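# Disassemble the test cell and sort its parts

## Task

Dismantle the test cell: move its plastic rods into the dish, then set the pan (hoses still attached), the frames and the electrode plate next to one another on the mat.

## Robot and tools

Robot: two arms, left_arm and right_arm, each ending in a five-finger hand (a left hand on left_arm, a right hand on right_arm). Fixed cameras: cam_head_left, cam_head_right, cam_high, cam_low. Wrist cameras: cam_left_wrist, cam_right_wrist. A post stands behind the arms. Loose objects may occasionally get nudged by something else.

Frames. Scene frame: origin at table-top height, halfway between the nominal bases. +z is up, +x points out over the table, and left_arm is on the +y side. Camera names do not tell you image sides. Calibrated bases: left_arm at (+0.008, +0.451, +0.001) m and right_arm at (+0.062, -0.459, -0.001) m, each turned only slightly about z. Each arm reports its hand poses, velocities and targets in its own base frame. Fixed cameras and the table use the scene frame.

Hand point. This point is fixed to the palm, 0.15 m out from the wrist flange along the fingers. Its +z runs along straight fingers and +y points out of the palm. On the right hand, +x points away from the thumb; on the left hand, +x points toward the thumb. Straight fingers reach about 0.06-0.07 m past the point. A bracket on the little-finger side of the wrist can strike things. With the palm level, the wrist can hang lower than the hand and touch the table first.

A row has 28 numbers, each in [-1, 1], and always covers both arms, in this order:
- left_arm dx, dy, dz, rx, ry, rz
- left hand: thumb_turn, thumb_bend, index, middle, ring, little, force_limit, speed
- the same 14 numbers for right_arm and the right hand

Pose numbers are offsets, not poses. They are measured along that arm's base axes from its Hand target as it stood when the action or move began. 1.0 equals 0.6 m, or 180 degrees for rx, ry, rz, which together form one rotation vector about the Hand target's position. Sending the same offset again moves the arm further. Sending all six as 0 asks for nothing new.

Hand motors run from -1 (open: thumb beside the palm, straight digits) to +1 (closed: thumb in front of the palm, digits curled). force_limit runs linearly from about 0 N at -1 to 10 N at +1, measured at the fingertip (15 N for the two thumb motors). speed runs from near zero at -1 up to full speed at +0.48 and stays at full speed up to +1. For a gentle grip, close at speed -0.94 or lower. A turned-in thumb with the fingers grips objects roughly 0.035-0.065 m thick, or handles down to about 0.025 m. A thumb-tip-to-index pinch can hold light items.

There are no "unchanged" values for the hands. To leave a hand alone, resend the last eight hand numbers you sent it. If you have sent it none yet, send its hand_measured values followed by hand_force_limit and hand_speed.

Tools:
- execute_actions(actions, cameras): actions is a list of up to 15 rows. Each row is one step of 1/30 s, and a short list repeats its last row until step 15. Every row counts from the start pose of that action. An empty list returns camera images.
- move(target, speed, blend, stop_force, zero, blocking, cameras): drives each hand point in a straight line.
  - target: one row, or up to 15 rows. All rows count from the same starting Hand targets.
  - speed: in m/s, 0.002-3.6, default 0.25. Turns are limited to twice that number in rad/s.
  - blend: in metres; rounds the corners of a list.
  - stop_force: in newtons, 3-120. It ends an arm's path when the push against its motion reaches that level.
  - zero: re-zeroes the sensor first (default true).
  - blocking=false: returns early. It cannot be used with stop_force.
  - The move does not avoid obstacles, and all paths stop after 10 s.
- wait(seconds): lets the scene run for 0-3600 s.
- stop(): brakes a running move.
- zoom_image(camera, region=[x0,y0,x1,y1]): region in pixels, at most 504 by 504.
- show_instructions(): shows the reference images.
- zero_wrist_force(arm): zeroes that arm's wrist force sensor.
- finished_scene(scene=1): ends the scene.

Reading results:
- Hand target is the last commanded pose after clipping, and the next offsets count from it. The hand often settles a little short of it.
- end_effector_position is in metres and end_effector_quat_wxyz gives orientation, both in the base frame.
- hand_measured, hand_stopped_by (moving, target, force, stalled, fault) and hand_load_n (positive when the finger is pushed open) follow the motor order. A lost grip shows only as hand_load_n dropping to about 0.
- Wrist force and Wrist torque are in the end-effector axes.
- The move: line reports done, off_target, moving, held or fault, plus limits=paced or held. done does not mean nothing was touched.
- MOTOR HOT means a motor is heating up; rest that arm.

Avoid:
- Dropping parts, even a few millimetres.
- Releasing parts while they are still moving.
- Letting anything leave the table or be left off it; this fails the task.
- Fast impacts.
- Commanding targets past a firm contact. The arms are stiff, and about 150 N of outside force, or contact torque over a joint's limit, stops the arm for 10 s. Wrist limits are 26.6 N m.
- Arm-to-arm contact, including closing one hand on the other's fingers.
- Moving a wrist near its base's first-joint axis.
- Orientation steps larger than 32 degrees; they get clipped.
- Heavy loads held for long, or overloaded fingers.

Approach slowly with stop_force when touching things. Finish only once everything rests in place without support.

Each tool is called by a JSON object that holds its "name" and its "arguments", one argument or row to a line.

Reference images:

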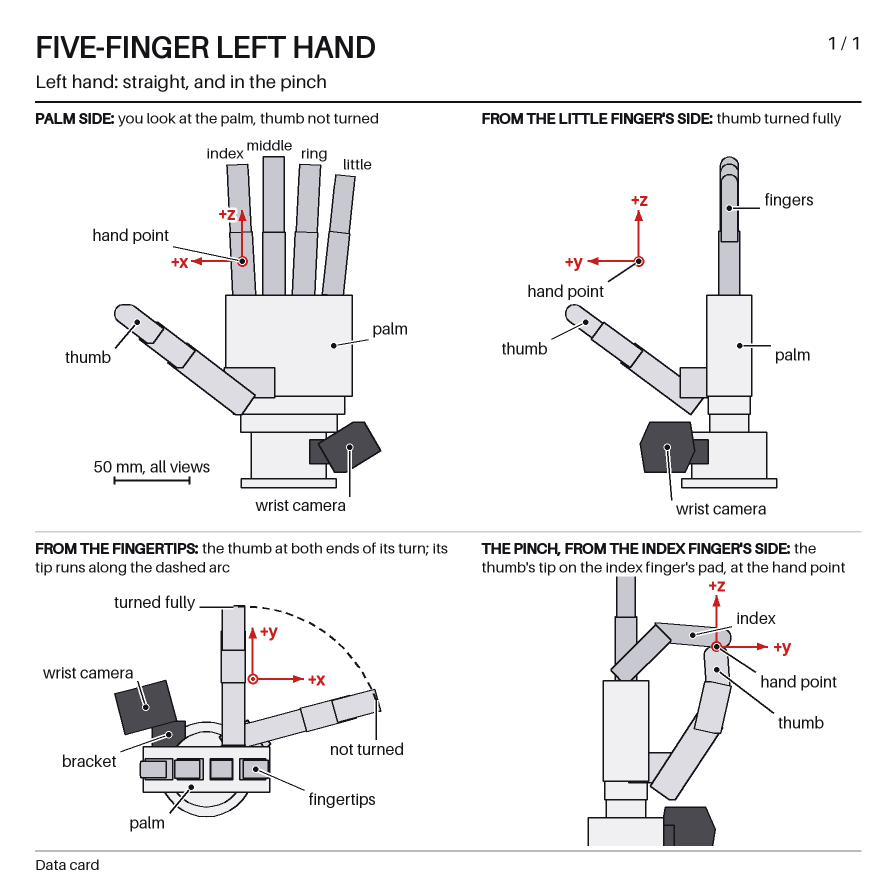

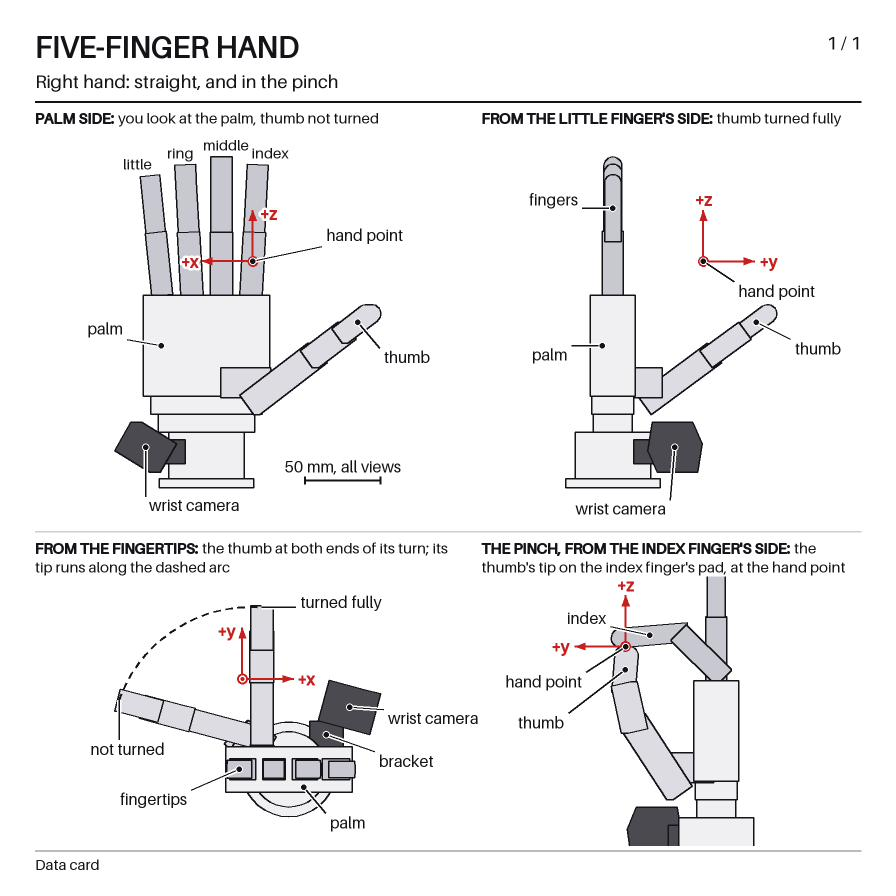

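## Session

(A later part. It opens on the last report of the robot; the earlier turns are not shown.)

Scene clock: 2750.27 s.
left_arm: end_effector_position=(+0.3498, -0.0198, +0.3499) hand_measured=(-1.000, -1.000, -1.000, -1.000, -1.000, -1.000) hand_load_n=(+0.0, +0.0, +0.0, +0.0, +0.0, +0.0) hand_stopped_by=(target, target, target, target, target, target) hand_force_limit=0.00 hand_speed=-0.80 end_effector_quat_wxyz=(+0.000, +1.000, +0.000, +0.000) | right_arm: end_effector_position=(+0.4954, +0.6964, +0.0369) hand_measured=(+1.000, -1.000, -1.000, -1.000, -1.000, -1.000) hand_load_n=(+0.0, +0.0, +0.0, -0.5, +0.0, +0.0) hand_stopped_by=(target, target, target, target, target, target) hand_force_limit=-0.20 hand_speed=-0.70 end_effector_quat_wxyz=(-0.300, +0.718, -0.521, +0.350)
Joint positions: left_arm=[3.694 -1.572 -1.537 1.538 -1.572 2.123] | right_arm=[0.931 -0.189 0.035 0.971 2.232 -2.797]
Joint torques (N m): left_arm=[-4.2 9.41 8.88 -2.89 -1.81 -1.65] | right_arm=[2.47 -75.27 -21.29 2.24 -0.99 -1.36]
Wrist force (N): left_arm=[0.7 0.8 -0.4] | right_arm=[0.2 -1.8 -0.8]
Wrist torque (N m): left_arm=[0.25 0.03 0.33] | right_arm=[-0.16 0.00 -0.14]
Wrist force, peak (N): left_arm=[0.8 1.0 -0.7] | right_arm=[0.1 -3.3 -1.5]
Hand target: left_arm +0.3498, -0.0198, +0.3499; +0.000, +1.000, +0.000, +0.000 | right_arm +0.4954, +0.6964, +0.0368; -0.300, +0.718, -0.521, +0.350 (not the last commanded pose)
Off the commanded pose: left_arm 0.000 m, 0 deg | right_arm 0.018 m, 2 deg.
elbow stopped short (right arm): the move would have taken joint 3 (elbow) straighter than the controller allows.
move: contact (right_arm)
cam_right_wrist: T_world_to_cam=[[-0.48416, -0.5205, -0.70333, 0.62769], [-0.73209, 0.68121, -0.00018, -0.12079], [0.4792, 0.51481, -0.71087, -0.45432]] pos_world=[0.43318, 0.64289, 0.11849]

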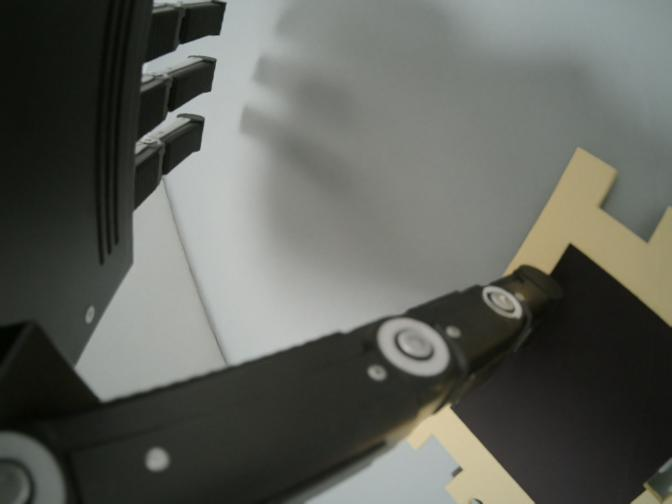

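{"name": "move", "arguments": {
  "target": [
    [0,0,0,0,0,0,-1,-1,-1,-1,-1,-1,0,-0.8, 0,0,0.05,0,0,0,1,-1,-1,-1,-1,-1,-0.2,-0.7],
    [0,0,0,0,0,0,-1,-1,-1,-1,-1,-1,0,-0.8, -0.11,-0.06,0.06,0,0,0,-1,-1,-1,-1,-1,-1,-0.2,-0.7]
  ],
  "speed": 0.08,
  "cameras": ["cam_right_wrist"]
}}

Scene clock: 2836.40 s.
left_arm: end_effector_position=(+0.3498, -0.0198, +0.3499) hand_measured=(-1.000, -1.000, -1.000, -1.000, -1.000, -1.000) hand_load_n=(+0.0, +0.0, +0.0, +0.0, +0.0, +0.0) hand_stopped_by=(target, target, target, target, target, target) hand_force_limit=0.00 hand_speed=-0.80 end_effector_quat_wxyz=(+0.000, +1.000, +0.000, +0.000) | right_arm: end_effector_position=(+0.4294, +0.6604, +0.0728) hand_measured=(-1.000, -1.000, -1.000, -1.000, -1.000, -1.000) hand_load_n=(+0.0, +0.0, +0.0, +0.0, +0.0, -0.5) hand_stopped_by=(target, target, target, target, target, target) hand_force_limit=-0.20 hand_speed=-0.70 end_effector_quat_wxyz=(-0.300, +0.718, -0.521, +0.350)
Joint positions: left_arm=[3.694 -1.572 -1.537 1.538 -1.572 2.123] | right_arm=[0.978 -0.572 0.715 0.702 2.264 -2.752]
Joint torques (N m): left_arm=[-4.74 9.3 9.24 -2.96 -1.84 -1.64] | right_arm=[-6.89 -48.79 -8.96 1.88 -1.29 1.49]
Wrist force (N): left_arm=[0.8 0.8 -0.5] | right_arm=[0.3 1.3 1.0]
Wrist torque (N m): left_arm=[0.24 0.00 0.34] | right_arm=[0.12 -0.04 -0.03]
Wrist force, peak (N): left_arm=[0.8 1.2 -0.7] | right_arm=[0.4 0.5 2.2]
Hand target: left_arm +0.3498, -0.0198, +0.3499; +0.000, +1.000, +0.000, +0.000 | right_arm +0.4294, +0.6604, +0.0728; -0.300, +0.718, -0.521, +0.350
Off the commanded pose: left_arm 0.000 m, 0 deg | right_arm 0.000 m, 0 deg.
elbow stopped short (right arm): the move would have taken joint 3 (elbow) straighter than the controller allows.
move: done
cam_right_wrist: T_world_to_cam=[[-0.48416, -0.5205, -0.70333, 0.60236], [-0.73209, 0.68121, -0.00018, -0.14451], [0.4792, 0.51481, -0.71087, -0.37861]] pos_world=[0.36728, 0.60689, 0.15449]

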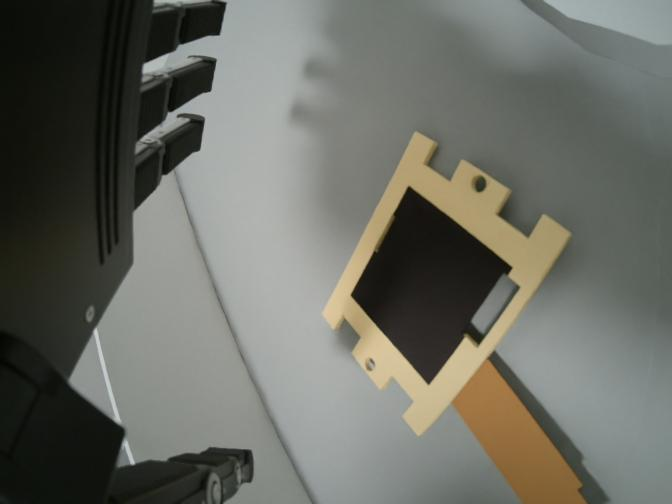

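{"name": "zoom_image", "arguments": {
  "camera": "cam_right_wrist",
  "region": [320, 120, 620, 504]
}}

Scaled by 1.312 from the camera's image (finer frame: 960x720).

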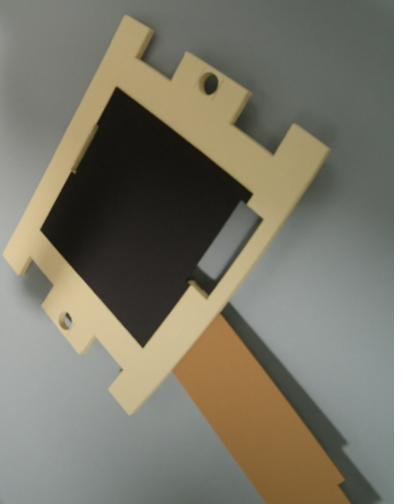

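{"name": "move", "arguments": {
  "target": [
    [0,0,0,0,0,0,-1,-1,-1,-1,-1,-1,0,-0.8, 0.0658,-0.0485,0.02,0.0651,0.0142,0,1,-1,-1,-1,-1,-1,-0.2,-0.7]
  ],
  "speed": 0.08,
  "cameras": ["cam_right_wrist","cam_high"]
}}

Scene clock: 3064.33 s.
left_arm: end_effector_position=(+0.3498, -0.0198, +0.3499) hand_measured=(-1.000, -1.000, -1.000, -1.000, -1.000, -1.000) hand_load_n=(+0.0, +0.0, +0.0, +0.0, +0.0, +0.0) hand_stopped_by=(target, target, target, target, target, target) hand_force_limit=0.00 hand_speed=-0.80 end_effector_quat_wxyz=(+0.000, +1.000, +0.000, +0.000) | right_arm: end_effector_position=(+0.4689, +0.6313, +0.0848) hand_measured=(+1.000, -1.000, -1.000, -1.000, -1.000, -1.000) hand_load_n=(+0.0, +0.0, +0.0, +0.0, +0.0, +0.0) hand_stopped_by=(target, target, target, target, target, target) hand_force_limit=-0.20 hand_speed=-0.70 end_effector_quat_wxyz=(-0.360, +0.692, -0.561, +0.279)
Joint positions: left_arm=[3.694 -1.572 -1.537 1.538 -1.572 2.123] | right_arm=[0.854 -0.738 0.981 0.484 2.063 -2.721]
Joint torques (N m): left_arm=[-3.53 10.31 9.09 -2.77 -1.7 -1.53] | right_arm=[7.37 -45.04 -30.94 -0.75 -1.25 -1.3]
Wrist force (N): left_arm=[0.7 0.9 -0.6] | right_arm=[0.1 1.0 1.3]
Wrist torque (N m): left_arm=[0.27 0.01 0.33] | right_arm=[0.06 0.02 -0.06]
Wrist force, peak (N): left_arm=[1.1 0.9 -0.8] | right_arm=[1.0 0.9 1.5]
Hand target: left_arm +0.3498, -0.0198, +0.3499; +0.000, +1.000, +0.000, +0.000 | right_arm +0.4689, +0.6313, +0.0848; -0.360, +0.692, -0.561, +0.279
Off the commanded pose: left_arm 0.000 m, 0 deg | right_arm 0.000 m, 0 deg.
move: done
cam_right_wrist: T_world_to_cam=[[-0.51719, -0.36903, -0.77222, 0.54054], [-0.72827, 0.66372, 0.17057, -0.10109], [0.44959, 0.65061, -0.61203, -0.45425]] pos_world=[0.41017, 0.56211, 0.15665]
Images, in order (width x height): cam_high 672x504, cam_right_wrist 672x504.

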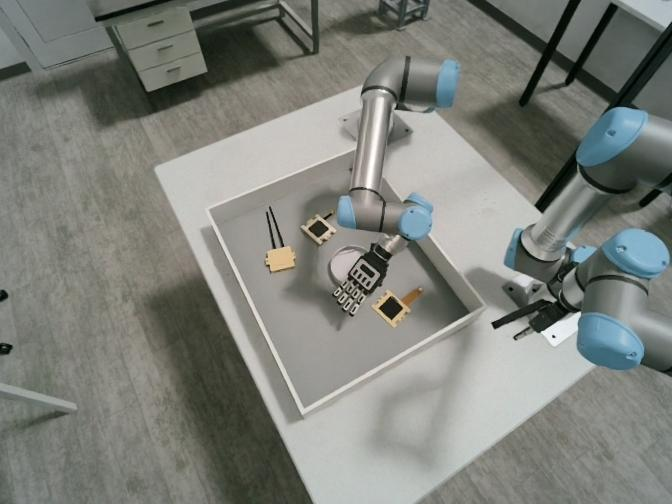

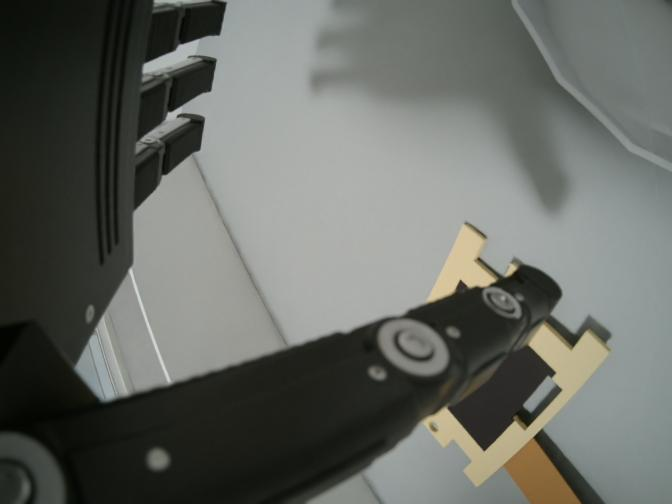

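{"name": "move", "arguments": {
  "target": [
    [0,0,0,0,0,0,-1,-1,-1,-1,-1,-1,0,-0.8, 0,0,-0.082,0,0,0,1,-1,-1,-1,-1,-1,-0.2,-0.7]
  ],
  "speed": 0.03,
  "stop_force": 4,
  "cameras": ["cam_right_wrist"]
}}

Scene clock: 3086.03 s.
left_arm: end_effector_position=(+0.3498, -0.0198, +0.3499) hand_measured=(-1.000, -1.000, -1.000, -1.000, -1.000, -1.000) hand_load_n=(+0.0, +0.0, +0.0, +0.0, +0.0, +0.0) hand_stopped_by=(target, target, target, target, target, target) hand_force_limit=0.00 hand_speed=-0.80 end_effector_quat_wxyz=(+0.000, +1.000, +0.000, +0.000) | right_arm: end_effector_position=(+0.4689, +0.6313, +0.0356) hand_measured=(+1.000, -1.000, -1.000, -1.000, -1.000, -1.000) hand_load_n=(+0.0, +0.0, +0.0, +0.0, +0.0, +0.0) hand_stopped_by=(target, target, target, target, target, target) hand_force_limit=-0.20 hand_speed=-0.70 end_effector_quat_wxyz=(-0.360, +0.692, -0.561, +0.279)
Joint positions: left_arm=[3.694 -1.572 -1.537 1.538 -1.572 2.123] | right_arm=[0.854 -0.699 1.04 0.386 2.063 -2.721]
Joint torques (N m): left_arm=[-4.19 10.1 9.14 -2.91 -1.93 -1.61] | right_arm=[5.48 -67.49 -31.19 1.9 0.26 0.31]
Wrist force (N): left_arm=[1.0 1.0 -0.6] | right_arm=[0.3 0.9 1.2]
Wrist torque (N m): left_arm=[0.28 -0.04 0.34] | right_arm=[0.07 -0.01 -0.05]
Wrist force, peak (N): left_arm=[1.0 1.0 -0.6] | right_arm=[0.3 1.5 1.7]
Hand target: left_arm +0.3498, -0.0198, +0.3499; +0.000, +1.000, +0.000, +0.000 | right_arm +0.4689, +0.6313, +0.0356; -0.360, +0.692, -0.561, +0.279
Off the commanded pose: left_arm 0.000 m, 0 deg | right_arm 0.000 m, 0 deg.
move: done
cam_right_wrist: T_world_to_cam=[[-0.51719, -0.36903, -0.77222, 0.50255], [-0.72827, 0.66372, 0.17057, -0.09269], [0.44959, 0.65061, -0.61203, -0.48436]] pos_world=[0.41017, 0.56211, 0.10745]

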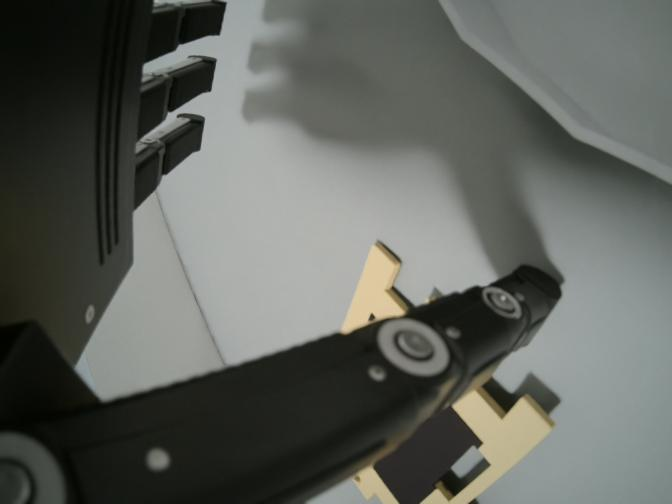

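{"name": "move", "arguments": {
  "target": [
    [0,0,0,0,0,0,-1,-1,-1,-1,-1,-1,0,-0.8, -0.0197,0.0895,0,0,0,0,1,-1,-1,-1,-1,-1,-0.2,-0.7]
  ],
  "speed": 0.03,
  "stop_force": 10,
  "cameras": ["cam_right_wrist"]
}}

Scene clock: 3095.17 s.
left_arm: end_effector_position=(+0.3498, -0.0198, +0.3499) hand_measured=(-1.000, -1.000, -1.000, -1.000, -1.000, -1.000) hand_load_n=(+0.0, -0.5, +0.0, +0.0, +0.0, +0.0) hand_stopped_by=(target, target, target, target, target, target) hand_force_limit=0.00 hand_speed=-0.80 end_effector_quat_wxyz=(+0.000, +1.000, +0.000, +0.000) | right_arm: end_effector_position=(+0.4571, +0.6850, +0.0356) hand_measured=(+1.000, -1.000, -1.000, -1.000, -1.000, -1.000) hand_load_n=(+0.0, +0.0, +0.0, +0.0, +0.0, +0.0) hand_stopped_by=(target, target, target, target, target, target) hand_force_limit=-0.20 hand_speed=-0.70 end_effector_quat_wxyz=(-0.360, +0.692, -0.561, +0.279)
Joint positions: left_arm=[3.694 -1.572 -1.537 1.538 -1.572 2.123] | right_arm=[0.92 -0.57 0.798 0.524 2.112 -2.67]
Joint torques (N m): left_arm=[-4.32 10.53 9.25 -2.77 -1.86 -1.68] | right_arm=[-7.56 -70.57 -8.39 -0.77 -2.05 -1.46]
Wrist force (N): left_arm=[0.7 0.7 -0.6] | right_arm=[0.2 0.8 0.8]
Wrist torque (N m): left_arm=[0.24 0.01 0.34] | right_arm=[0.06 0.00 -0.07]
Wrist force, peak (N): left_arm=[1.0 1.1 -0.3] | right_arm=[0.4 1.3 1.5]
Hand target: left_arm +0.3498, -0.0198, +0.3499; +0.000, +1.000, +0.000, +0.000 | right_arm +0.4571, +0.6850, +0.0356; -0.360, +0.692, -0.561, +0.279
Off the commanded pose: left_arm 0.000 m, 0 deg | right_arm 0.000 m, 0 deg.
move: done
cam_right_wrist: T_world_to_cam=[[-0.51719, -0.36903, -0.77222, 0.51626], [-0.72827, 0.66372, 0.17057, -0.13693], [0.44959, 0.65061, -0.61203, -0.51399]] pos_world=[0.39837, 0.61581, 0.10745]

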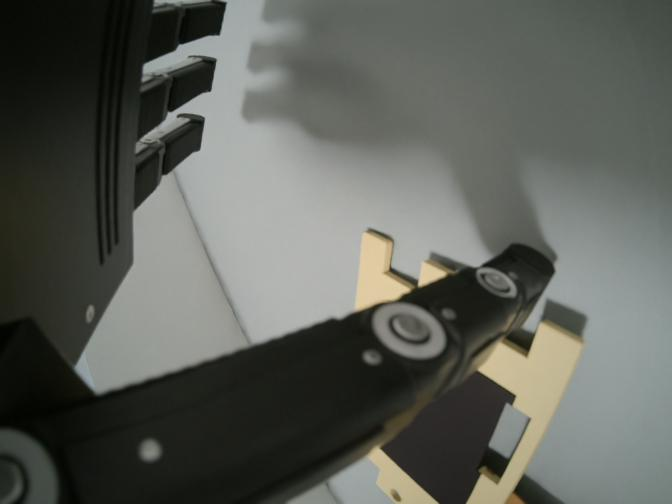

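{"name": "move", "arguments": {
  "target": [
    [0,0,0,0,0,0,-1,-1,-1,-1,-1,-1,0,-0.8, 0.004,-0.018,0,0,0,0,1,-1,-1,-1,-1,-1,-0.2,-0.7],
    [0,0,0,0,0,0,-1,-1,-1,-1,-1,-1,0,-0.8, 0.004,-0.018,0.08,0,0,0,1,-1,-1,-1,-1,-1,-0.2,-0.7],
    [0,0,0,0,0,0,-1,-1,-1,-1,-1,-1,0,-0.8, -0.16,-0.04,0.17,0,0,0,-1,-1,-1,-1,-1,-1,-0.2,-0.7]
  ],
  "speed": 0.08,
  "cameras": ["cam_right_wrist","cam_high","cam_head_left"]
}}

Scene clock: 3114.67 s.
left_arm: end_effector_position=(+0.3498, -0.0198, +0.3499) hand_measured=(-1.000, -1.000, -1.000, -1.000, -1.000, -1.000) hand_load_n=(+0.0, -0.5, +0.0, +0.0, +0.0, +0.0) hand_stopped_by=(target, target, target, target, target, target) hand_force_limit=0.00 hand_speed=-0.80 end_effector_quat_wxyz=(+0.000, +1.000, +0.000, +0.000) | right_arm: end_effector_position=(+0.3611, +0.6610, +0.1376) hand_measured=(-1.000, -1.000, -1.000, -1.000, -1.000, -1.000) hand_load_n=(+0.0, +0.0, +0.0, +0.0, -0.5, +0.0) hand_stopped_by=(target, target, target, target, target, target) hand_force_limit=-0.20 hand_speed=-0.70 end_effector_quat_wxyz=(-0.360, +0.692, -0.561, +0.279)
Joint positions: left_arm=[3.694 -1.572 -1.537 1.538 -1.572 2.123] | right_arm=[1.023 -0.8 0.968 0.631 2.186 -2.584]
Joint torques (N m): left_arm=[-4.55 10.36 9.58 -2.83 -1.7 -1.53] | right_arm=[-7.37 -42.74 -31.2 -0.16 -1.78 0.53]
Wrist force (N): left_arm=[0.9 0.9 -0.4] | right_arm=[0.2 1.4 1.4]
Wrist torque (N m): left_arm=[0.25 -0.01 0.34] | right_arm=[0.11 -0.01 -0.04]
Wrist force, peak (N): left_arm=[1.2 0.8 -0.7] | right_arm=[0.1 0.8 2.4]
Hand target: left_arm +0.3498, -0.0198, +0.3499; +0.000, +1.000, +0.000, +0.000 | right_arm +0.3611, +0.6610, +0.1376; -0.360, +0.692, -0.561, +0.279
Off the commanded pose: left_arm 0.000 m, 0 deg | right_arm 0.000 m, 0 deg.
move: done
cam_right_wrist: T_world_to_cam=[[-0.51719, -0.36903, -0.77222, 0.53652], [-0.72827, 0.66372, 0.17057, -0.20831], [0.44959, 0.65061, -0.61203, -0.39279]] pos_world=[0.30237, 0.59181, 0.20945]
Images, in order (width x height): cam_head_left 672x504, cam_high 672x504, cam_right_wrist 672x504.

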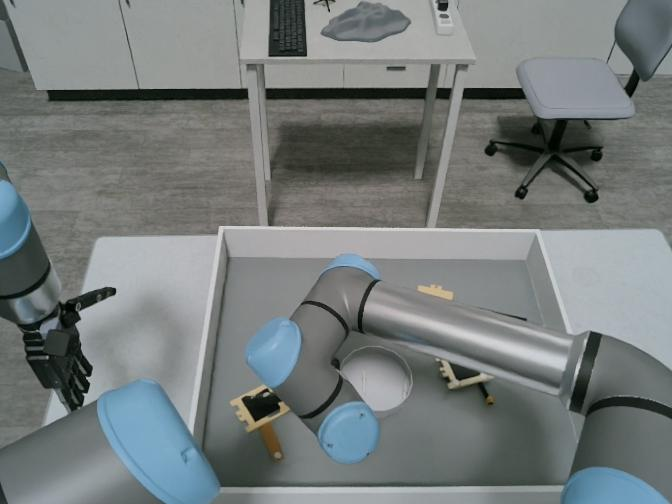

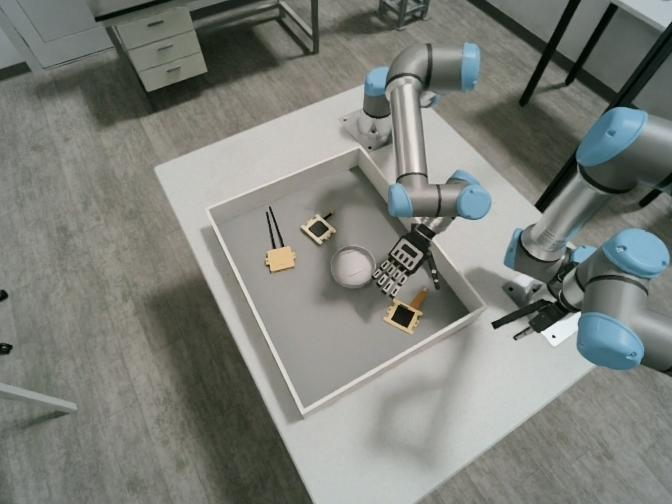

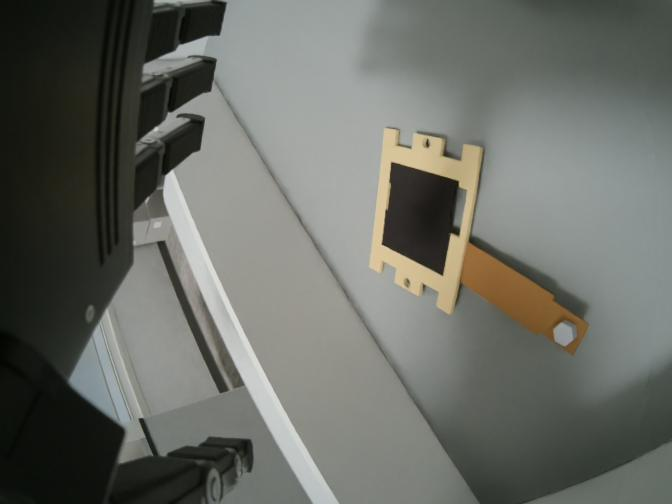

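{"name": "zoom_image", "arguments": {
  "camera": "cam_right_wrist",
  "region": [350, 110, 610, 370]
}}

{"name": "zoom_image", "arguments": {
  "camera": "cam_high",
  "region": [340, 260, 460, 350]
}}

{"name": "zoom_image", "arguments": {
  "camera": "cam_head_left",
  "region": [200, 340, 440, 480]
}}

Scaled by 1.938 from the camera's image (finer frame: 960x720).

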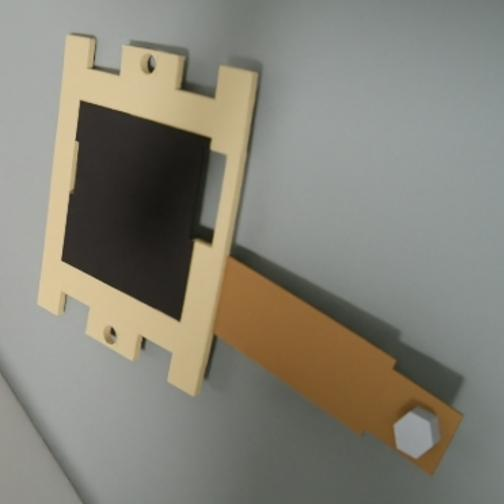

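Scaled by 4.200 from the camera's image (finer frame: 960x720).

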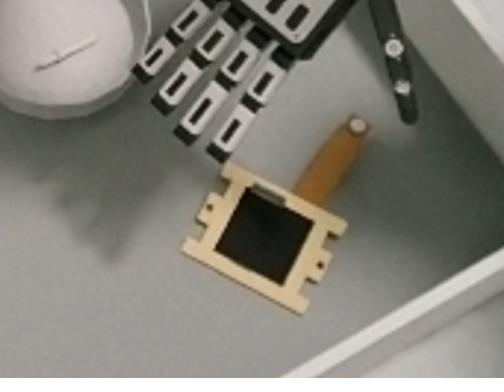

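Scaled by 2.100 from the camera's image (finer frame: 960x720).

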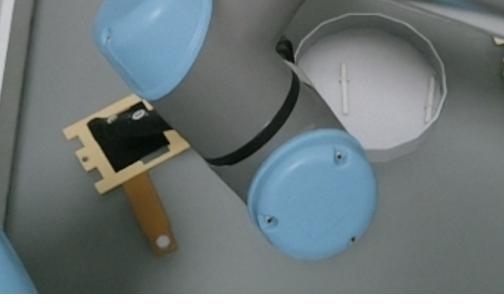

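{"name": "move", "arguments": {
  "target": [
    [0,0,0,0,0,0,-1,-1,-1,-1,-1,-1,0,-0.8, 0.03,-0.1,0.25,0,0,0,-1,-1,-1,-1,-1,-1,-0.2,-0.7],
    [0,0,0,0,0,0,-1,-1,-1,-1,-1,-1,0,-0.8, 0,-0.85,0.35,0,0,0,-1,-1,-1,-1,-1,-1,-0.2,-0.7]
  ],
  "speed": 0.2,
  "blend": 0.05
}}

{"name": "move", "arguments": {
  "target": [
    [0.14,-0.2,0,0.4726,0.1737,-0.4086,-1,-1,-1,-1,-1,-1,0,-0.8, 0,0,0,0,0,0,-1,-1,-1,-1,-1,-1,-0.2,-0.7]
  ],
  "speed": 0.12,
  "cameras": ["cam_left_wrist","cam_high","cam_head_right"]
}}

Scene clock: 3207.47 s.
left_arm: end_effector_position=(+0.3498, -0.0198, +0.3499) hand_measured=(-1.000, -1.000, -1.000, -1.000, -1.000, -1.000) hand_load_n=(+0.0, +0.0, +0.0, +0.0, +0.0, +0.0) hand_stopped_by=(target, target, target, target, target, target) hand_force_limit=0.00 hand_speed=-0.80 end_effector_quat_wxyz=(+0.000, +1.000, +0.000, +0.000) | right_arm: end_effector_position=(+0.3611, +0.1510, +0.3476) hand_measured=(-1.000, -1.000, -1.000, -1.000, -1.000, -1.000) hand_load_n=(-0.5, +0.0, -0.5, +0.0, +0.0, +0.0) hand_stopped_by=(target, target, target, target, target, target) hand_force_limit=-0.20 hand_speed=-0.70 end_effector_quat_wxyz=(-0.360, +0.692, -0.561, +0.279)
Joint positions: left_arm=[3.694 -1.572 -1.537 1.538 -1.572 2.123] | right_arm=[-0.272 -1.929 1.778 0.84 1.17 -3.431]
Joint torques (N m): left_arm=[-4.52 10.08 9.51 -2.78 -1.82 -1.6] | right_arm=[-6.27 3.66 -31.64 1.47 -2.04 -1.62]
Wrist force (N): left_arm=[0.8 0.7 -0.6] | right_arm=[0.3 0.7 1.3]
Wrist torque (N m): left_arm=[0.25 0.00 0.34] | right_arm=[0.04 -0.02 -0.07]
Wrist force, peak (N): left_arm=[1.1 0.9 -0.7] | right_arm=[-0.2 2.8 2.3]
Hand target: left_arm +0.3498, -0.0198, +0.3499; +0.000, +1.000, +0.000, +0.000 | right_arm +0.3611, +0.1510, +0.3476; -0.360, +0.692, -0.561, +0.279
Off the commanded pose: left_arm 0.000 m, 0 deg | right_arm 0.000 m, 0 deg.
move: done

Scene clock: 3212.40 s.
left_arm: end_effector_position=(+0.3941, -0.0831, +0.3500) hand_measured=(-1.000, -1.000, -1.000, -1.000, -1.000, -1.000) hand_load_n=(+0.0, +0.0, +0.0, +0.0, +0.0, +0.0) hand_stopped_by=(target, target, target, target, target, target) hand_force_limit=0.00 hand_speed=-0.80 end_effector_quat_wxyz=(-0.373, +0.859, -0.322, -0.137) | right_arm: end_effector_position=(+0.3611, +0.1510, +0.3476) hand_measured=(-1.000, -1.000, -1.000, -1.000, -1.000, -1.000) hand_load_n=(+0.0, +0.0, +0.0, +0.0, +0.0, +0.0) hand_stopped_by=(target, target, target, target, target, target) hand_force_limit=-0.20 hand_speed=-0.70 end_effector_quat_wxyz=(-0.360, +0.692, -0.561, +0.279)
Joint positions: left_arm=[2.938 -1.934 -1.236 1.393 -2.368 1.997] | right_arm=[-0.272 -1.929 1.778 0.84 1.169 -3.431]
Joint torques (N m): left_arm=[-5.93 33.1 6.01 -0.94 -2.55 -2.02] | right_arm=[-7.01 5.09 -31.4 1.72 -2.9 -1.3]
Wrist force (N): left_arm=[0.4 0.7 -0.2] | right_arm=[0.3 0.6 1.3]
Wrist torque (N m): left_arm=[0.23 0.02 0.19] | right_arm=[0.01 -0.02 -0.06]
Wrist force, peak (N): left_arm=[1.3 1.4 -0.9] | right_arm=[0.3 0.9 1.6]
Hand target: left_arm +0.3941, -0.0831, +0.3500; -0.373, +0.859, -0.322, -0.137 (not the last commanded pose) | right_arm +0.3611, +0.1510, +0.3476; -0.360, +0.692, -0.561, +0.279
Off the commanded pose: left_arm 0.069 m, 55 deg | right_arm 0.000 m, 0 deg.
move: held (left_arm; a check stopped the path); limits=held
pose unreachable (left arm): on one or more control steps of this call, first in action 0 (counted from 0), this arm could not follow its commanded pose, so it was not sent that pose on those steps. It may still have moved: this result reports where it is.
cause: moving toward the commanded pose would bring two parts of the arm too close to each other (joints 4 (wrist 1) to 6 (wrist 3) lie between them).
cam_left_wrist: T_world_to_cam=[[0.84322, 0.35009, 0.40795, -0.45287], [0.44794, -0.87714, -0.17314, -0.18792], [0.29721, 0.32873, -0.89644, 0.34422]] pos_world=[0.36374, -0.11944, 0.46078]
Images, in order (width x height): cam_head_right 672x504, cam_high 672x504, cam_left_wrist 672x504.

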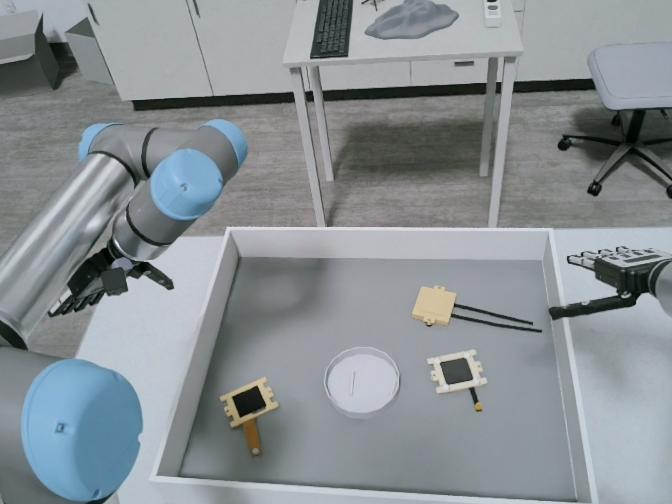

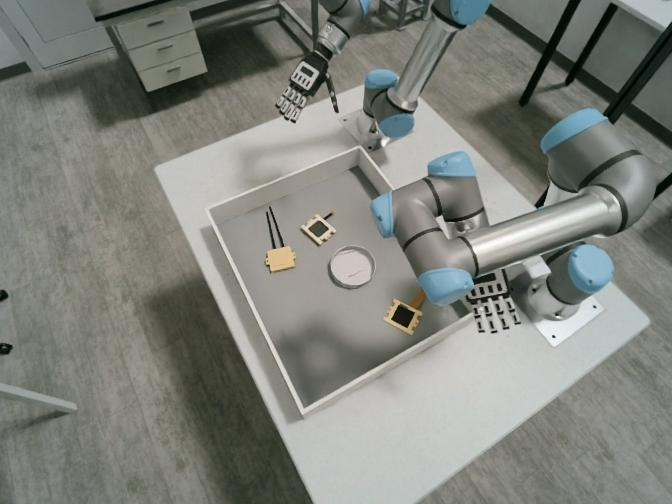

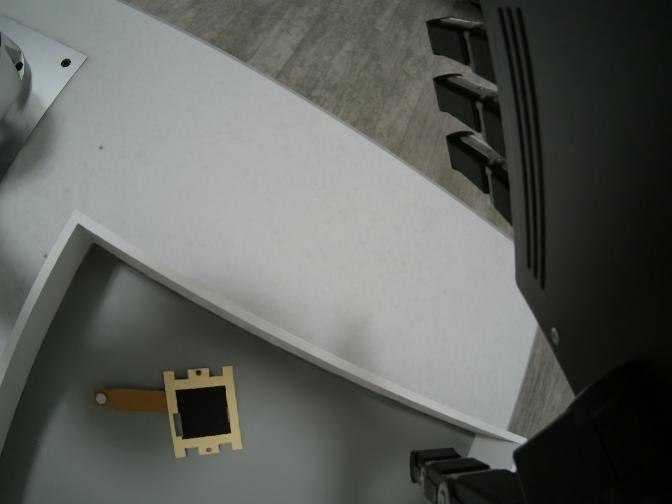

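{"name": "move", "arguments": {
  "target": [
    [-0.0738,0.1055,0,-0.2495,-0.0917,0.2153,-1,-1,-1,-1,-1,-1,0,-0.8, 0,0,0,0,0,0,-1,-1,-1,-1,-1,-1,-0.2,-0.7]
  ],
  "speed": 0.15
}}

{"name": "move", "arguments": {
  "target": [
    [0,0,0,0,0,0,-1,-1,-1,-1,-1,-1,0,-0.8, 0.03,0.75,-0.15,0,0,0,-1,-1,-1,-1,-1,-1,-0.2,-0.7],
    [0,0,0,0,0,0,-1,-1,-1,-1,-1,-1,0,-0.8, 0.1172,0.961,-0.45,0,0,0,-1,-1,-0.2,-0.2,-1,-1,-0.2,-0.7]
  ],
  "speed": 0.2,
  "blend": 0.05,
  "cameras": ["cam_right_wrist"]
}}

Scene clock: 3296.53 s.
left_arm: end_effector_position=(+0.3498, -0.0198, +0.3499) hand_measured=(-1.000, -1.000, -1.000, -1.000, -1.000, -1.000) hand_load_n=(+0.0, +0.0, +0.0, +0.0, +0.0, +0.0) hand_stopped_by=(target, target, target, target, target, target) hand_force_limit=0.00 hand_speed=-0.80 end_effector_quat_wxyz=(+0.000, +1.000, +0.000, +0.000) | right_arm: end_effector_position=(+0.3611, +0.1510, +0.3476) hand_measured=(-1.000, -1.000, -1.000, -1.000, -1.000, -1.000) hand_load_n=(+0.0, +0.0, +0.0, +0.0, +0.0, +0.0) hand_stopped_by=(target, target, target, target, target, target) hand_force_limit=-0.20 hand_speed=-0.70 end_effector_quat_wxyz=(-0.360, +0.692, -0.561, +0.279)
Joint positions: left_arm=[3.695 -1.571 -1.538 1.539 -1.57 2.124] | right_arm=[-0.272 -1.929 1.778 0.84 1.169 -3.431]
Joint torques (N m): left_arm=[5.24 9.9 32.07 -1.6 -1.49 -2.6] | right_arm=[-6.97 4.62 -31.97 1.48 -2.83 -1.1]
Wrist force (N): left_arm=[0.6 0.7 -0.5] | right_arm=[0.3 0.9 1.3]
Wrist torque (N m): left_arm=[0.23 0.03 0.27] | right_arm=[0.05 -0.02 -0.05]
Wrist force, peak (N): left_arm=[0.9 1.3 -0.5] | right_arm=[0.1 1.1 1.6]
Hand target: left_arm +0.3498, -0.0198, +0.3500; +0.000, +1.000, +0.000, +0.000 | right_arm +0.3611, +0.1510, +0.3476; -0.360, +0.692, -0.561, +0.279
Off the commanded pose: left_arm 0.000 m, 0 deg | right_arm 0.000 m, 0 deg.
move: done

Scene clock: 3301.73 s.
left_arm: end_effector_position=(+0.3498, -0.0198, +0.3500) hand_measured=(-1.000, -1.000, -1.000, -1.000, -1.000, -1.000) hand_load_n=(+0.0, +0.0, +0.0, +0.0, +0.0, +0.0) hand_stopped_by=(target, target, target, target, target, target) hand_force_limit=0.00 hand_speed=-0.80 end_effector_quat_wxyz=(+0.000, +1.000, +0.000, +0.000) | right_arm: end_effector_position=(+0.4314, +0.7276, +0.0776) hand_measured=(-1.000, -1.000, -0.200, -0.200, -1.000, -1.000) hand_load_n=(-0.5, +0.0, +0.0, +0.0, +0.0, +0.0) hand_stopped_by=(target, target, target, target, target, target) hand_force_limit=-0.20 hand_speed=-0.70 end_effector_quat_wxyz=(-0.360, +0.692, -0.561, +0.279)
Joint positions: left_arm=[3.695 -1.571 -1.538 1.539 -1.57 2.124] | right_arm=[0.987 -0.471 0.502 0.75 2.16 -2.615]
Joint torques (N m): left_arm=[5.57 10.26 32.14 -3.77 1.75 -2.03] | right_arm=[-7.86 -52.16 -31.98 1.97 -1.59 -1.29]
Wrist force (N): left_arm=[0.8 0.5 -0.5] | right_arm=[-0.2 0.7 1.2]
Wrist torque (N m): left_arm=[0.20 -0.01 0.29] | right_arm=[0.03 0.04 -0.10]
Wrist force, peak (N): left_arm=[0.9 1.0 -0.6] | right_arm=[-0.5 2.0 2.6]
Hand target: left_arm +0.3498, -0.0198, +0.3500; +0.000, +1.000, +0.000, +0.000 | right_arm +0.4314, +0.7276, +0.0776; -0.360, +0.692, -0.561, +0.279
Off the commanded pose: left_arm 0.000 m, 0 deg | right_arm 0.000 m, 0 deg.
move: done
cam_right_wrist: T_world_to_cam=[[-0.51719, -0.36903, -0.77222, 0.55113], [-0.72827, 0.66372, 0.17057, -0.19108], [0.44959, 0.65061, -0.61203, -0.50445]] pos_world=[0.37267, 0.65841, 0.14945]

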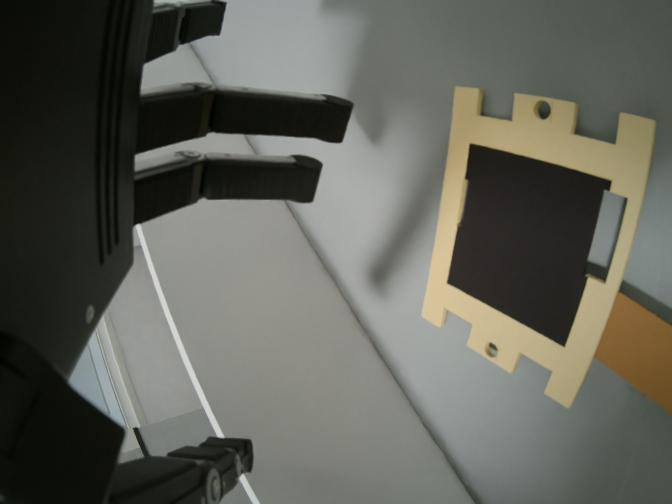

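{"name": "move", "arguments": {
  "target": [
    [0,0,0,0,0,0,-1,-1,-1,-1,-1,-1,0,-0.8, 0,0,-0.06,0,0,0,-1,-1,-0.2,-0.2,-1,-1,-0.2,-0.7]
  ],
  "speed": 0.03,
  "cameras": ["cam_right_wrist"]
}}

Scene clock: 3309.13 s.
left_arm: end_effector_position=(+0.3498, -0.0198, +0.3500) hand_measured=(-1.000, -1.000, -1.000, -1.000, -1.000, -1.000) hand_load_n=(+0.0, +0.0, +0.0, +0.0, +0.0, +0.0) hand_stopped_by=(target, target, target, target, target, target) hand_force_limit=0.00 hand_speed=-0.80 end_effector_quat_wxyz=(+0.000, +1.000, +0.000, +0.000) | right_arm: end_effector_position=(+0.4313, +0.7276, +0.0413) hand_measured=(-1.000, -1.000, -0.200, -0.200, -1.000, -1.000) hand_load_n=(+0.0, +0.0, +0.0, +0.0, +0.0, +0.0) hand_stopped_by=(target, target, target, target, target, target) hand_force_limit=-0.20 hand_speed=-0.70 end_effector_quat_wxyz=(-0.360, +0.692, -0.561, +0.279) end_effector_velocity=(-0.001, -0.001, +0.000) end_effector_angular_velocity=(-0.005, +0.003, +0.000)
Joint positions: left_arm=[3.695 -1.571 -1.538 1.539 -1.57 2.124] | right_arm=[0.987 -0.459 0.571 0.67 2.16 -2.615]
Joint velocities: left_arm=[within noise] | right_arm=[0 0 0 0.005 0 0]
Joint torques (N m): left_arm=[5.22 10.39 32.33 -3.8 1.77 -1.61] | right_arm=[-3.23 -69.62 -31.72 1.81 1.53 0.57]
Wrist force (N): left_arm=[0.9 0.7 -0.4] | right_arm=[0.1 0.9 1.1]
Wrist torque (N m): left_arm=[0.23 -0.01 0.29] | right_arm=[0.06 0.01 -0.07]
Wrist force, peak (N): left_arm=[1.1 1.0 -0.4] | right_arm=[0.4 1.3 1.4]
Hand target: left_arm +0.3498, -0.0198, +0.3500; +0.000, +1.000, +0.000, +0.000 | right_arm +0.4314, +0.7276, +0.0416; -0.360, +0.692, -0.561, +0.279
Off the commanded pose: left_arm 0.000 m, 0 deg | right_arm 0.000 m, 0 deg.
move: done
cam_right_wrist: T_world_to_cam=[[-0.51738, -0.36924, -0.772, 0.52319], [-0.7282, 0.6638, 0.17054, -0.18498], [0.44949, 0.6504, -0.61232, -0.52635]] pos_world=[0.37257, 0.65831, 0.11315]

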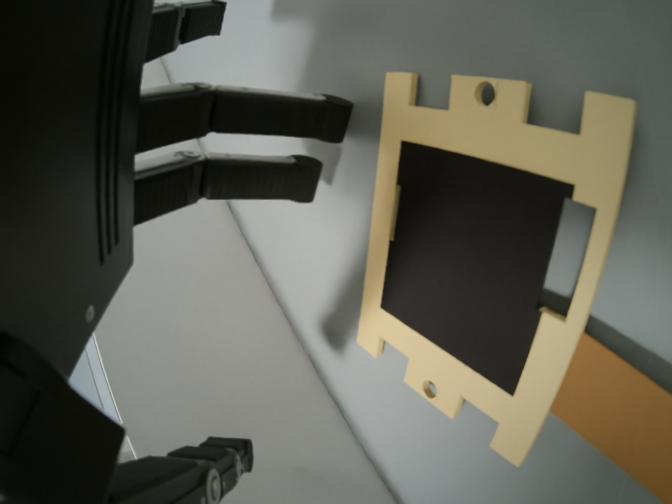

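{"name": "move", "arguments": {
  "target": [
    [0,0,0,0,0,0,-1,-1,-1,-1,-1,-1,0,-0.8, 0,0,-0.03,0,0,0,-1,-1,-0.2,-0.2,-1,-1,-0.2,-0.7]
  ],
  "speed": 0.01,
  "stop_force": 3
}}

{"name": "move", "arguments": {
  "target": [
    [0,0,0,0,0,0,-1,-1,-1,-1,-1,-1,0,-0.8, 0,0,0.0025,0,0,0,-1,-1,-0.2,-0.2,-1,-1,-0.2,-0.7],
    [0,0,0,0,0,0,-1,-1,-1,-1,-1,-1,0,-0.8, -0.055,-0.025,0.0025,0,0,0,-1,-1,-0.2,-0.2,-1,-1,-0.2,-0.7]
  ],
  "speed": 0.03,
  "cameras": ["cam_right_wrist"]
}}

Scene clock: 3319.03 s.
left_arm: end_effector_position=(+0.3498, -0.0198, +0.3500) hand_measured=(-1.000, -1.000, -1.000, -1.000, -1.000, -1.000) hand_load_n=(+0.0, +0.0, +0.0, +0.0, +0.0, +0.0) hand_stopped_by=(target, target, target, target, target, target) hand_force_limit=0.00 hand_speed=-0.80 end_effector_quat_wxyz=(+0.000, +1.000, +0.000, +0.000) | right_arm: end_effector_position=(+0.4314, +0.7276, +0.0379) hand_measured=(-1.000, -1.000, -0.200, -0.200, -1.000, -1.000) hand_load_n=(-0.5, +0.0, +0.0, +0.0, +0.0, +0.0) hand_stopped_by=(target, target, target, target, target, target) hand_force_limit=-0.20 hand_speed=-0.70 end_effector_quat_wxyz=(-0.360, +0.692, -0.561, +0.279)
Joint positions: left_arm=[3.695 -1.571 -1.538 1.539 -1.57 2.124] | right_arm=[0.987 -0.457 0.577 0.662 2.16 -2.615]
Joint torques (N m): left_arm=[5.35 9.91 32.19 -3.87 1.64 -1.18] | right_arm=[-2.96 -71.62 -30.11 2.04 1.3 -0.96]
Wrist force (N): left_arm=[0.6 0.6 -0.4] | right_arm=[0.4 -1.7 -0.6]
Wrist torque (N m): left_arm=[0.21 0.04 0.28] | right_arm=[0.07 0.01 -0.12]
Wrist force, peak (N): left_arm=[1.0 1.1 -0.5] | right_arm=[0.6 -5.4 -2.3]
Hand target: left_arm +0.3498, -0.0198, +0.3500; +0.000, +1.000, +0.000, +0.000 | right_arm +0.4314, +0.7276, +0.0379; -0.360, +0.692, -0.561, +0.279 (not the last commanded pose)
Off the commanded pose: left_arm 0.000 m, 0 deg | right_arm 0.014 m, 0 deg.
move: contact (right_arm)

Scene clock: 3320.73 s.
left_arm: end_effector_position=(+0.3498, -0.0198, +0.3500) hand_measured=(-1.000, -1.000, -1.000, -1.000, -1.000, -1.000) hand_load_n=(+0.0, +0.0, +0.0, +0.0, +0.0, +0.0) hand_stopped_by=(target, target, target, target, target, target) hand_force_limit=0.00 hand_speed=-0.80 end_effector_quat_wxyz=(+0.000, +1.000, +0.000, +0.000) | right_arm: end_effector_position=(+0.3983, +0.7127, +0.0395) hand_measured=(-1.000, -1.000, -0.200, -0.200, -1.000, -1.000) hand_load_n=(+0.0, +0.0, +0.0, +0.0, +0.0, +0.0) hand_stopped_by=(target, target, target, target, target, target) hand_force_limit=-0.20 hand_speed=-0.70 end_effector_quat_wxyz=(-0.360, +0.692, -0.561, +0.279) end_effector_velocity=(+0.001, +0.000, +0.000) end_effector_angular_velocity=(-0.003, +0.000, +0.000)
Joint positions: left_arm=[3.695 -1.571 -1.538 1.539 -1.57 2.124] | right_arm=[1.015 -0.554 0.764 0.585 2.181 -2.59]
Joint velocities: left_arm=[within noise] | right_arm=[-0.002 0.002 -0.005 0.004 0 -0.003]
Joint torques (N m): left_arm=[5.49 10.27 31.18 -3.85 1.73 -0.99] | right_arm=[-6.65 -48.17 -32.89 2.01 -0.48 -1.3]
Wrist force (N): left_arm=[0.6 0.8 -0.5] | right_arm=[0.3 1.2 1.2]
Wrist torque (N m): left_arm=[0.24 0.03 0.27] | right_arm=[0.09 -0.02 -0.07]
Wrist force, peak (N): left_arm=[1.0 0.9 -0.5] | right_arm=[0.6 -1.9 -0.5]
Hand target: left_arm +0.3498, -0.0198, +0.3500; +0.000, +1.000, +0.000, +0.000 | right_arm +0.3984, +0.7126, +0.0394; -0.360, +0.692, -0.561, +0.279
Off the commanded pose: left_arm 0.000 m, 0 deg | right_arm 0.000 m, 0 deg.
move: done
cam_right_wrist: T_world_to_cam=[[-0.51702, -0.36879, -0.77245, 0.49878], [-0.72826, 0.66373, 0.17056, -0.19873], [0.4498, 0.65073, -0.61174, -0.50337]] pos_world=[0.33957, 0.64341, 0.11125]

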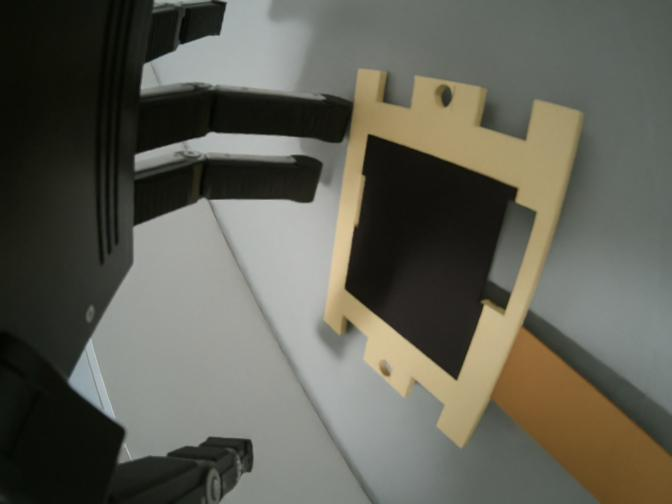

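{"name": "move", "arguments": {
  "target": [
    [0,0,0,0,0,0,-1,-1,-1,-1,-1,-1,0,-0.8, -0.055,-0.012,0,0,0,0,-1,-1,-0.2,-0.2,-1,-1,-0.2,-0.7]
  ],
  "speed": 0.03,
  "cameras": ["cam_right_wrist"]
}}

Scene clock: 3329.63 s.
left_arm: end_effector_position=(+0.3498, -0.0198, +0.3500) hand_measured=(-1.000, -1.000, -1.000, -1.000, -1.000, -1.000) hand_load_n=(+0.0, +0.0, +0.0, +0.0, +0.0, -0.5) hand_stopped_by=(target, target, target, target, target, target) hand_force_limit=0.00 hand_speed=-0.80 end_effector_quat_wxyz=(+0.000, +1.000, +0.000, +0.000) | right_arm: end_effector_position=(+0.3653, +0.7054, +0.0395) hand_measured=(-1.000, -1.000, -0.200, -0.200, -1.000, -1.000) hand_load_n=(+0.0, +0.0, +0.0, +0.0, +0.0, +0.0) hand_stopped_by=(target, target, target, target, target, target) hand_force_limit=-0.20 hand_speed=-0.70 end_effector_quat_wxyz=(-0.360, +0.692, -0.561, +0.279)
Joint positions: left_arm=[3.695 -1.571 -1.538 1.539 -1.57 2.124] | right_arm=[1.052 -0.605 0.868 0.552 2.206 -2.558]
Joint torques (N m): left_arm=[5.79 10.03 31.05 -3.69 1.73 -0.59] | right_arm=[-7.33 -47.88 -30.84 1.95 -0.91 -1.36]
Wrist force (N): left_arm=[0.8 0.7 -0.6] | right_arm=[0.1 0.6 1.1]
Wrist torque (N m): left_arm=[0.25 -0.01 0.29] | right_arm=[0.04 0.03 -0.08]
Wrist force, peak (N): left_arm=[0.9 1.1 -0.5] | right_arm=[0.3 1.1 1.5]
Hand target: left_arm +0.3498, -0.0198, +0.3500; +0.000, +1.000, +0.000, +0.000 | right_arm +0.3654, +0.7054, +0.0394; -0.360, +0.692, -0.561, +0.279
Off the commanded pose: left_arm 0.000 m, 0 deg | right_arm 0.000 m, 0 deg.
move: done
cam_right_wrist: T_world_to_cam=[[-0.51708, -0.36882, -0.7724, 0.4791], [-0.72824, 0.66376, 0.17057, -0.21801], [0.44978, 0.65069, -0.61181, -0.4838]] pos_world=[0.30657, 0.63621, 0.11125]

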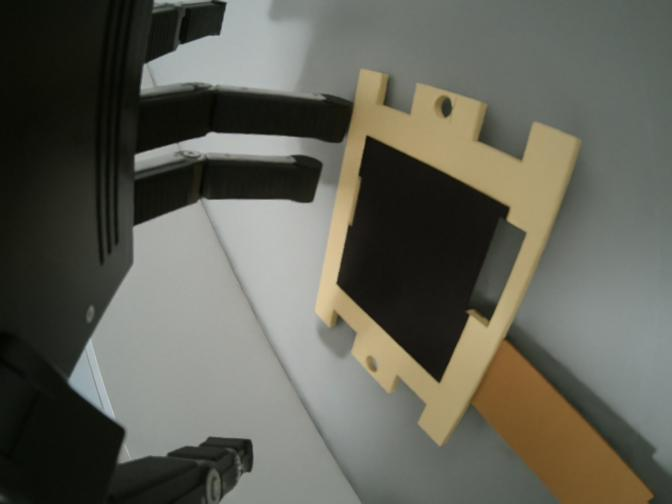

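{"name": "move", "arguments": {
  "target": [
    [0,0,0,0,0,0,-1,-1,-1,-1,-1,-1,0,-0.8, 0.02,0.005,0,0,0,0,-1,-1,-0.2,-0.2,-1,-1,-0.2,-0.7],
    [0,0,0,0,0,0,-1,-1,-1,-1,-1,-1,0,-0.8, 0.02,0.005,0.165,0,0,0,-1,-1,-1,-1,-1,-1,-0.2,-0.7],
    [0,0,0,0,0,0,-1,-1,-1,-1,-1,-1,0,-0.8, -0.1,-0.09,0.18,0,0,0,-1,-1,-1,-1,-1,-1,-0.2,-0.7]
  ],
  "speed": 0.08,
  "cameras": ["cam_right_wrist","cam_high"]
}}

Scene clock: 3348.77 s.
left_arm: end_effector_position=(+0.3498, -0.0198, +0.3500) hand_measured=(-1.000, -1.000, -1.000, -1.000, -1.000, -1.000) hand_load_n=(+0.0, +0.0, +0.0, -0.5, +0.0, +0.0) hand_stopped_by=(target, target, target, target, target, target) hand_force_limit=0.00 hand_speed=-0.80 end_effector_quat_wxyz=(+0.000, +1.000, +0.000, +0.000) | right_arm: end_effector_position=(+0.3054, +0.6515, +0.1475) hand_measured=(-1.000, -1.000, -1.000, -1.000, -1.000, -1.000) hand_load_n=(+0.0, +0.0, +0.0, +0.0, +0.0, +0.0) hand_stopped_by=(target, target, target, target, target, target) hand_force_limit=-0.20 hand_speed=-0.70 end_effector_quat_wxyz=(-0.360, +0.692, -0.561, +0.279)
Joint positions: left_arm=[3.695 -1.571 -1.538 1.539 -1.57 2.124] | right_arm=[1.096 -0.866 1.065 0.64 2.236 -2.517]
Joint torques (N m): left_arm=[5.2 9.41 32.04 -3.73 1.79 0.23] | right_arm=[-7.6 -44.81 -22.68 2.16 -1.67 -1.2]
Wrist force (N): left_arm=[0.5 0.7 -0.5] | right_arm=[0.5 0.9 1.5]
Wrist torque (N m): left_arm=[0.24 0.05 0.26] | right_arm=[0.07 -0.04 -0.02]
Wrist force, peak (N): left_arm=[1.0 1.0 -0.6] | right_arm=[0.0 1.6 1.8]
Hand target: left_arm +0.3498, -0.0198, +0.3500; +0.000, +1.000, +0.000, +0.000 | right_arm +0.3054, +0.6514, +0.1474; -0.360, +0.692, -0.561, +0.279
Off the commanded pose: left_arm 0.000 m, 0 deg | right_arm 0.000 m, 0 deg.
move: done
cam_right_wrist: T_world_to_cam=[[-0.5171, -0.369, -0.7723, 0.51171], [-0.72834, 0.66364, 0.17058, -0.24412], [0.44959, 0.65071, -0.61192, -0.35558]] pos_world=[0.24667, 0.58221, 0.21925]
Images, in order (width x height): cam_high 672x504, cam_right_wrist 672x504.

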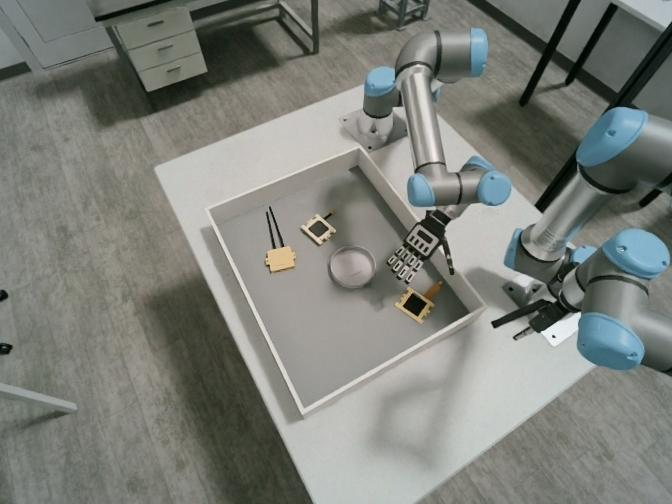

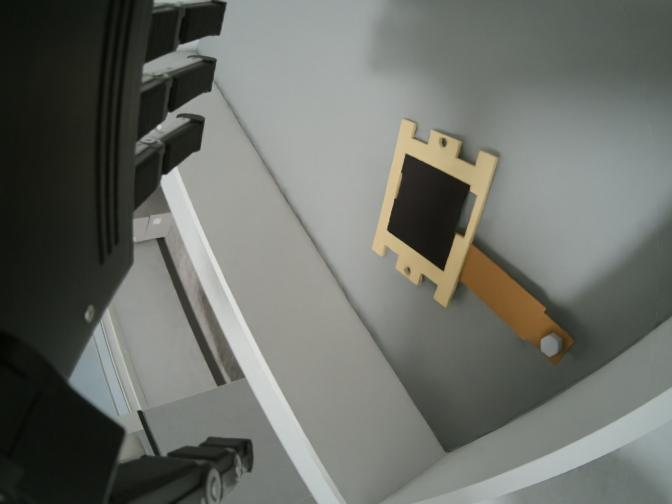

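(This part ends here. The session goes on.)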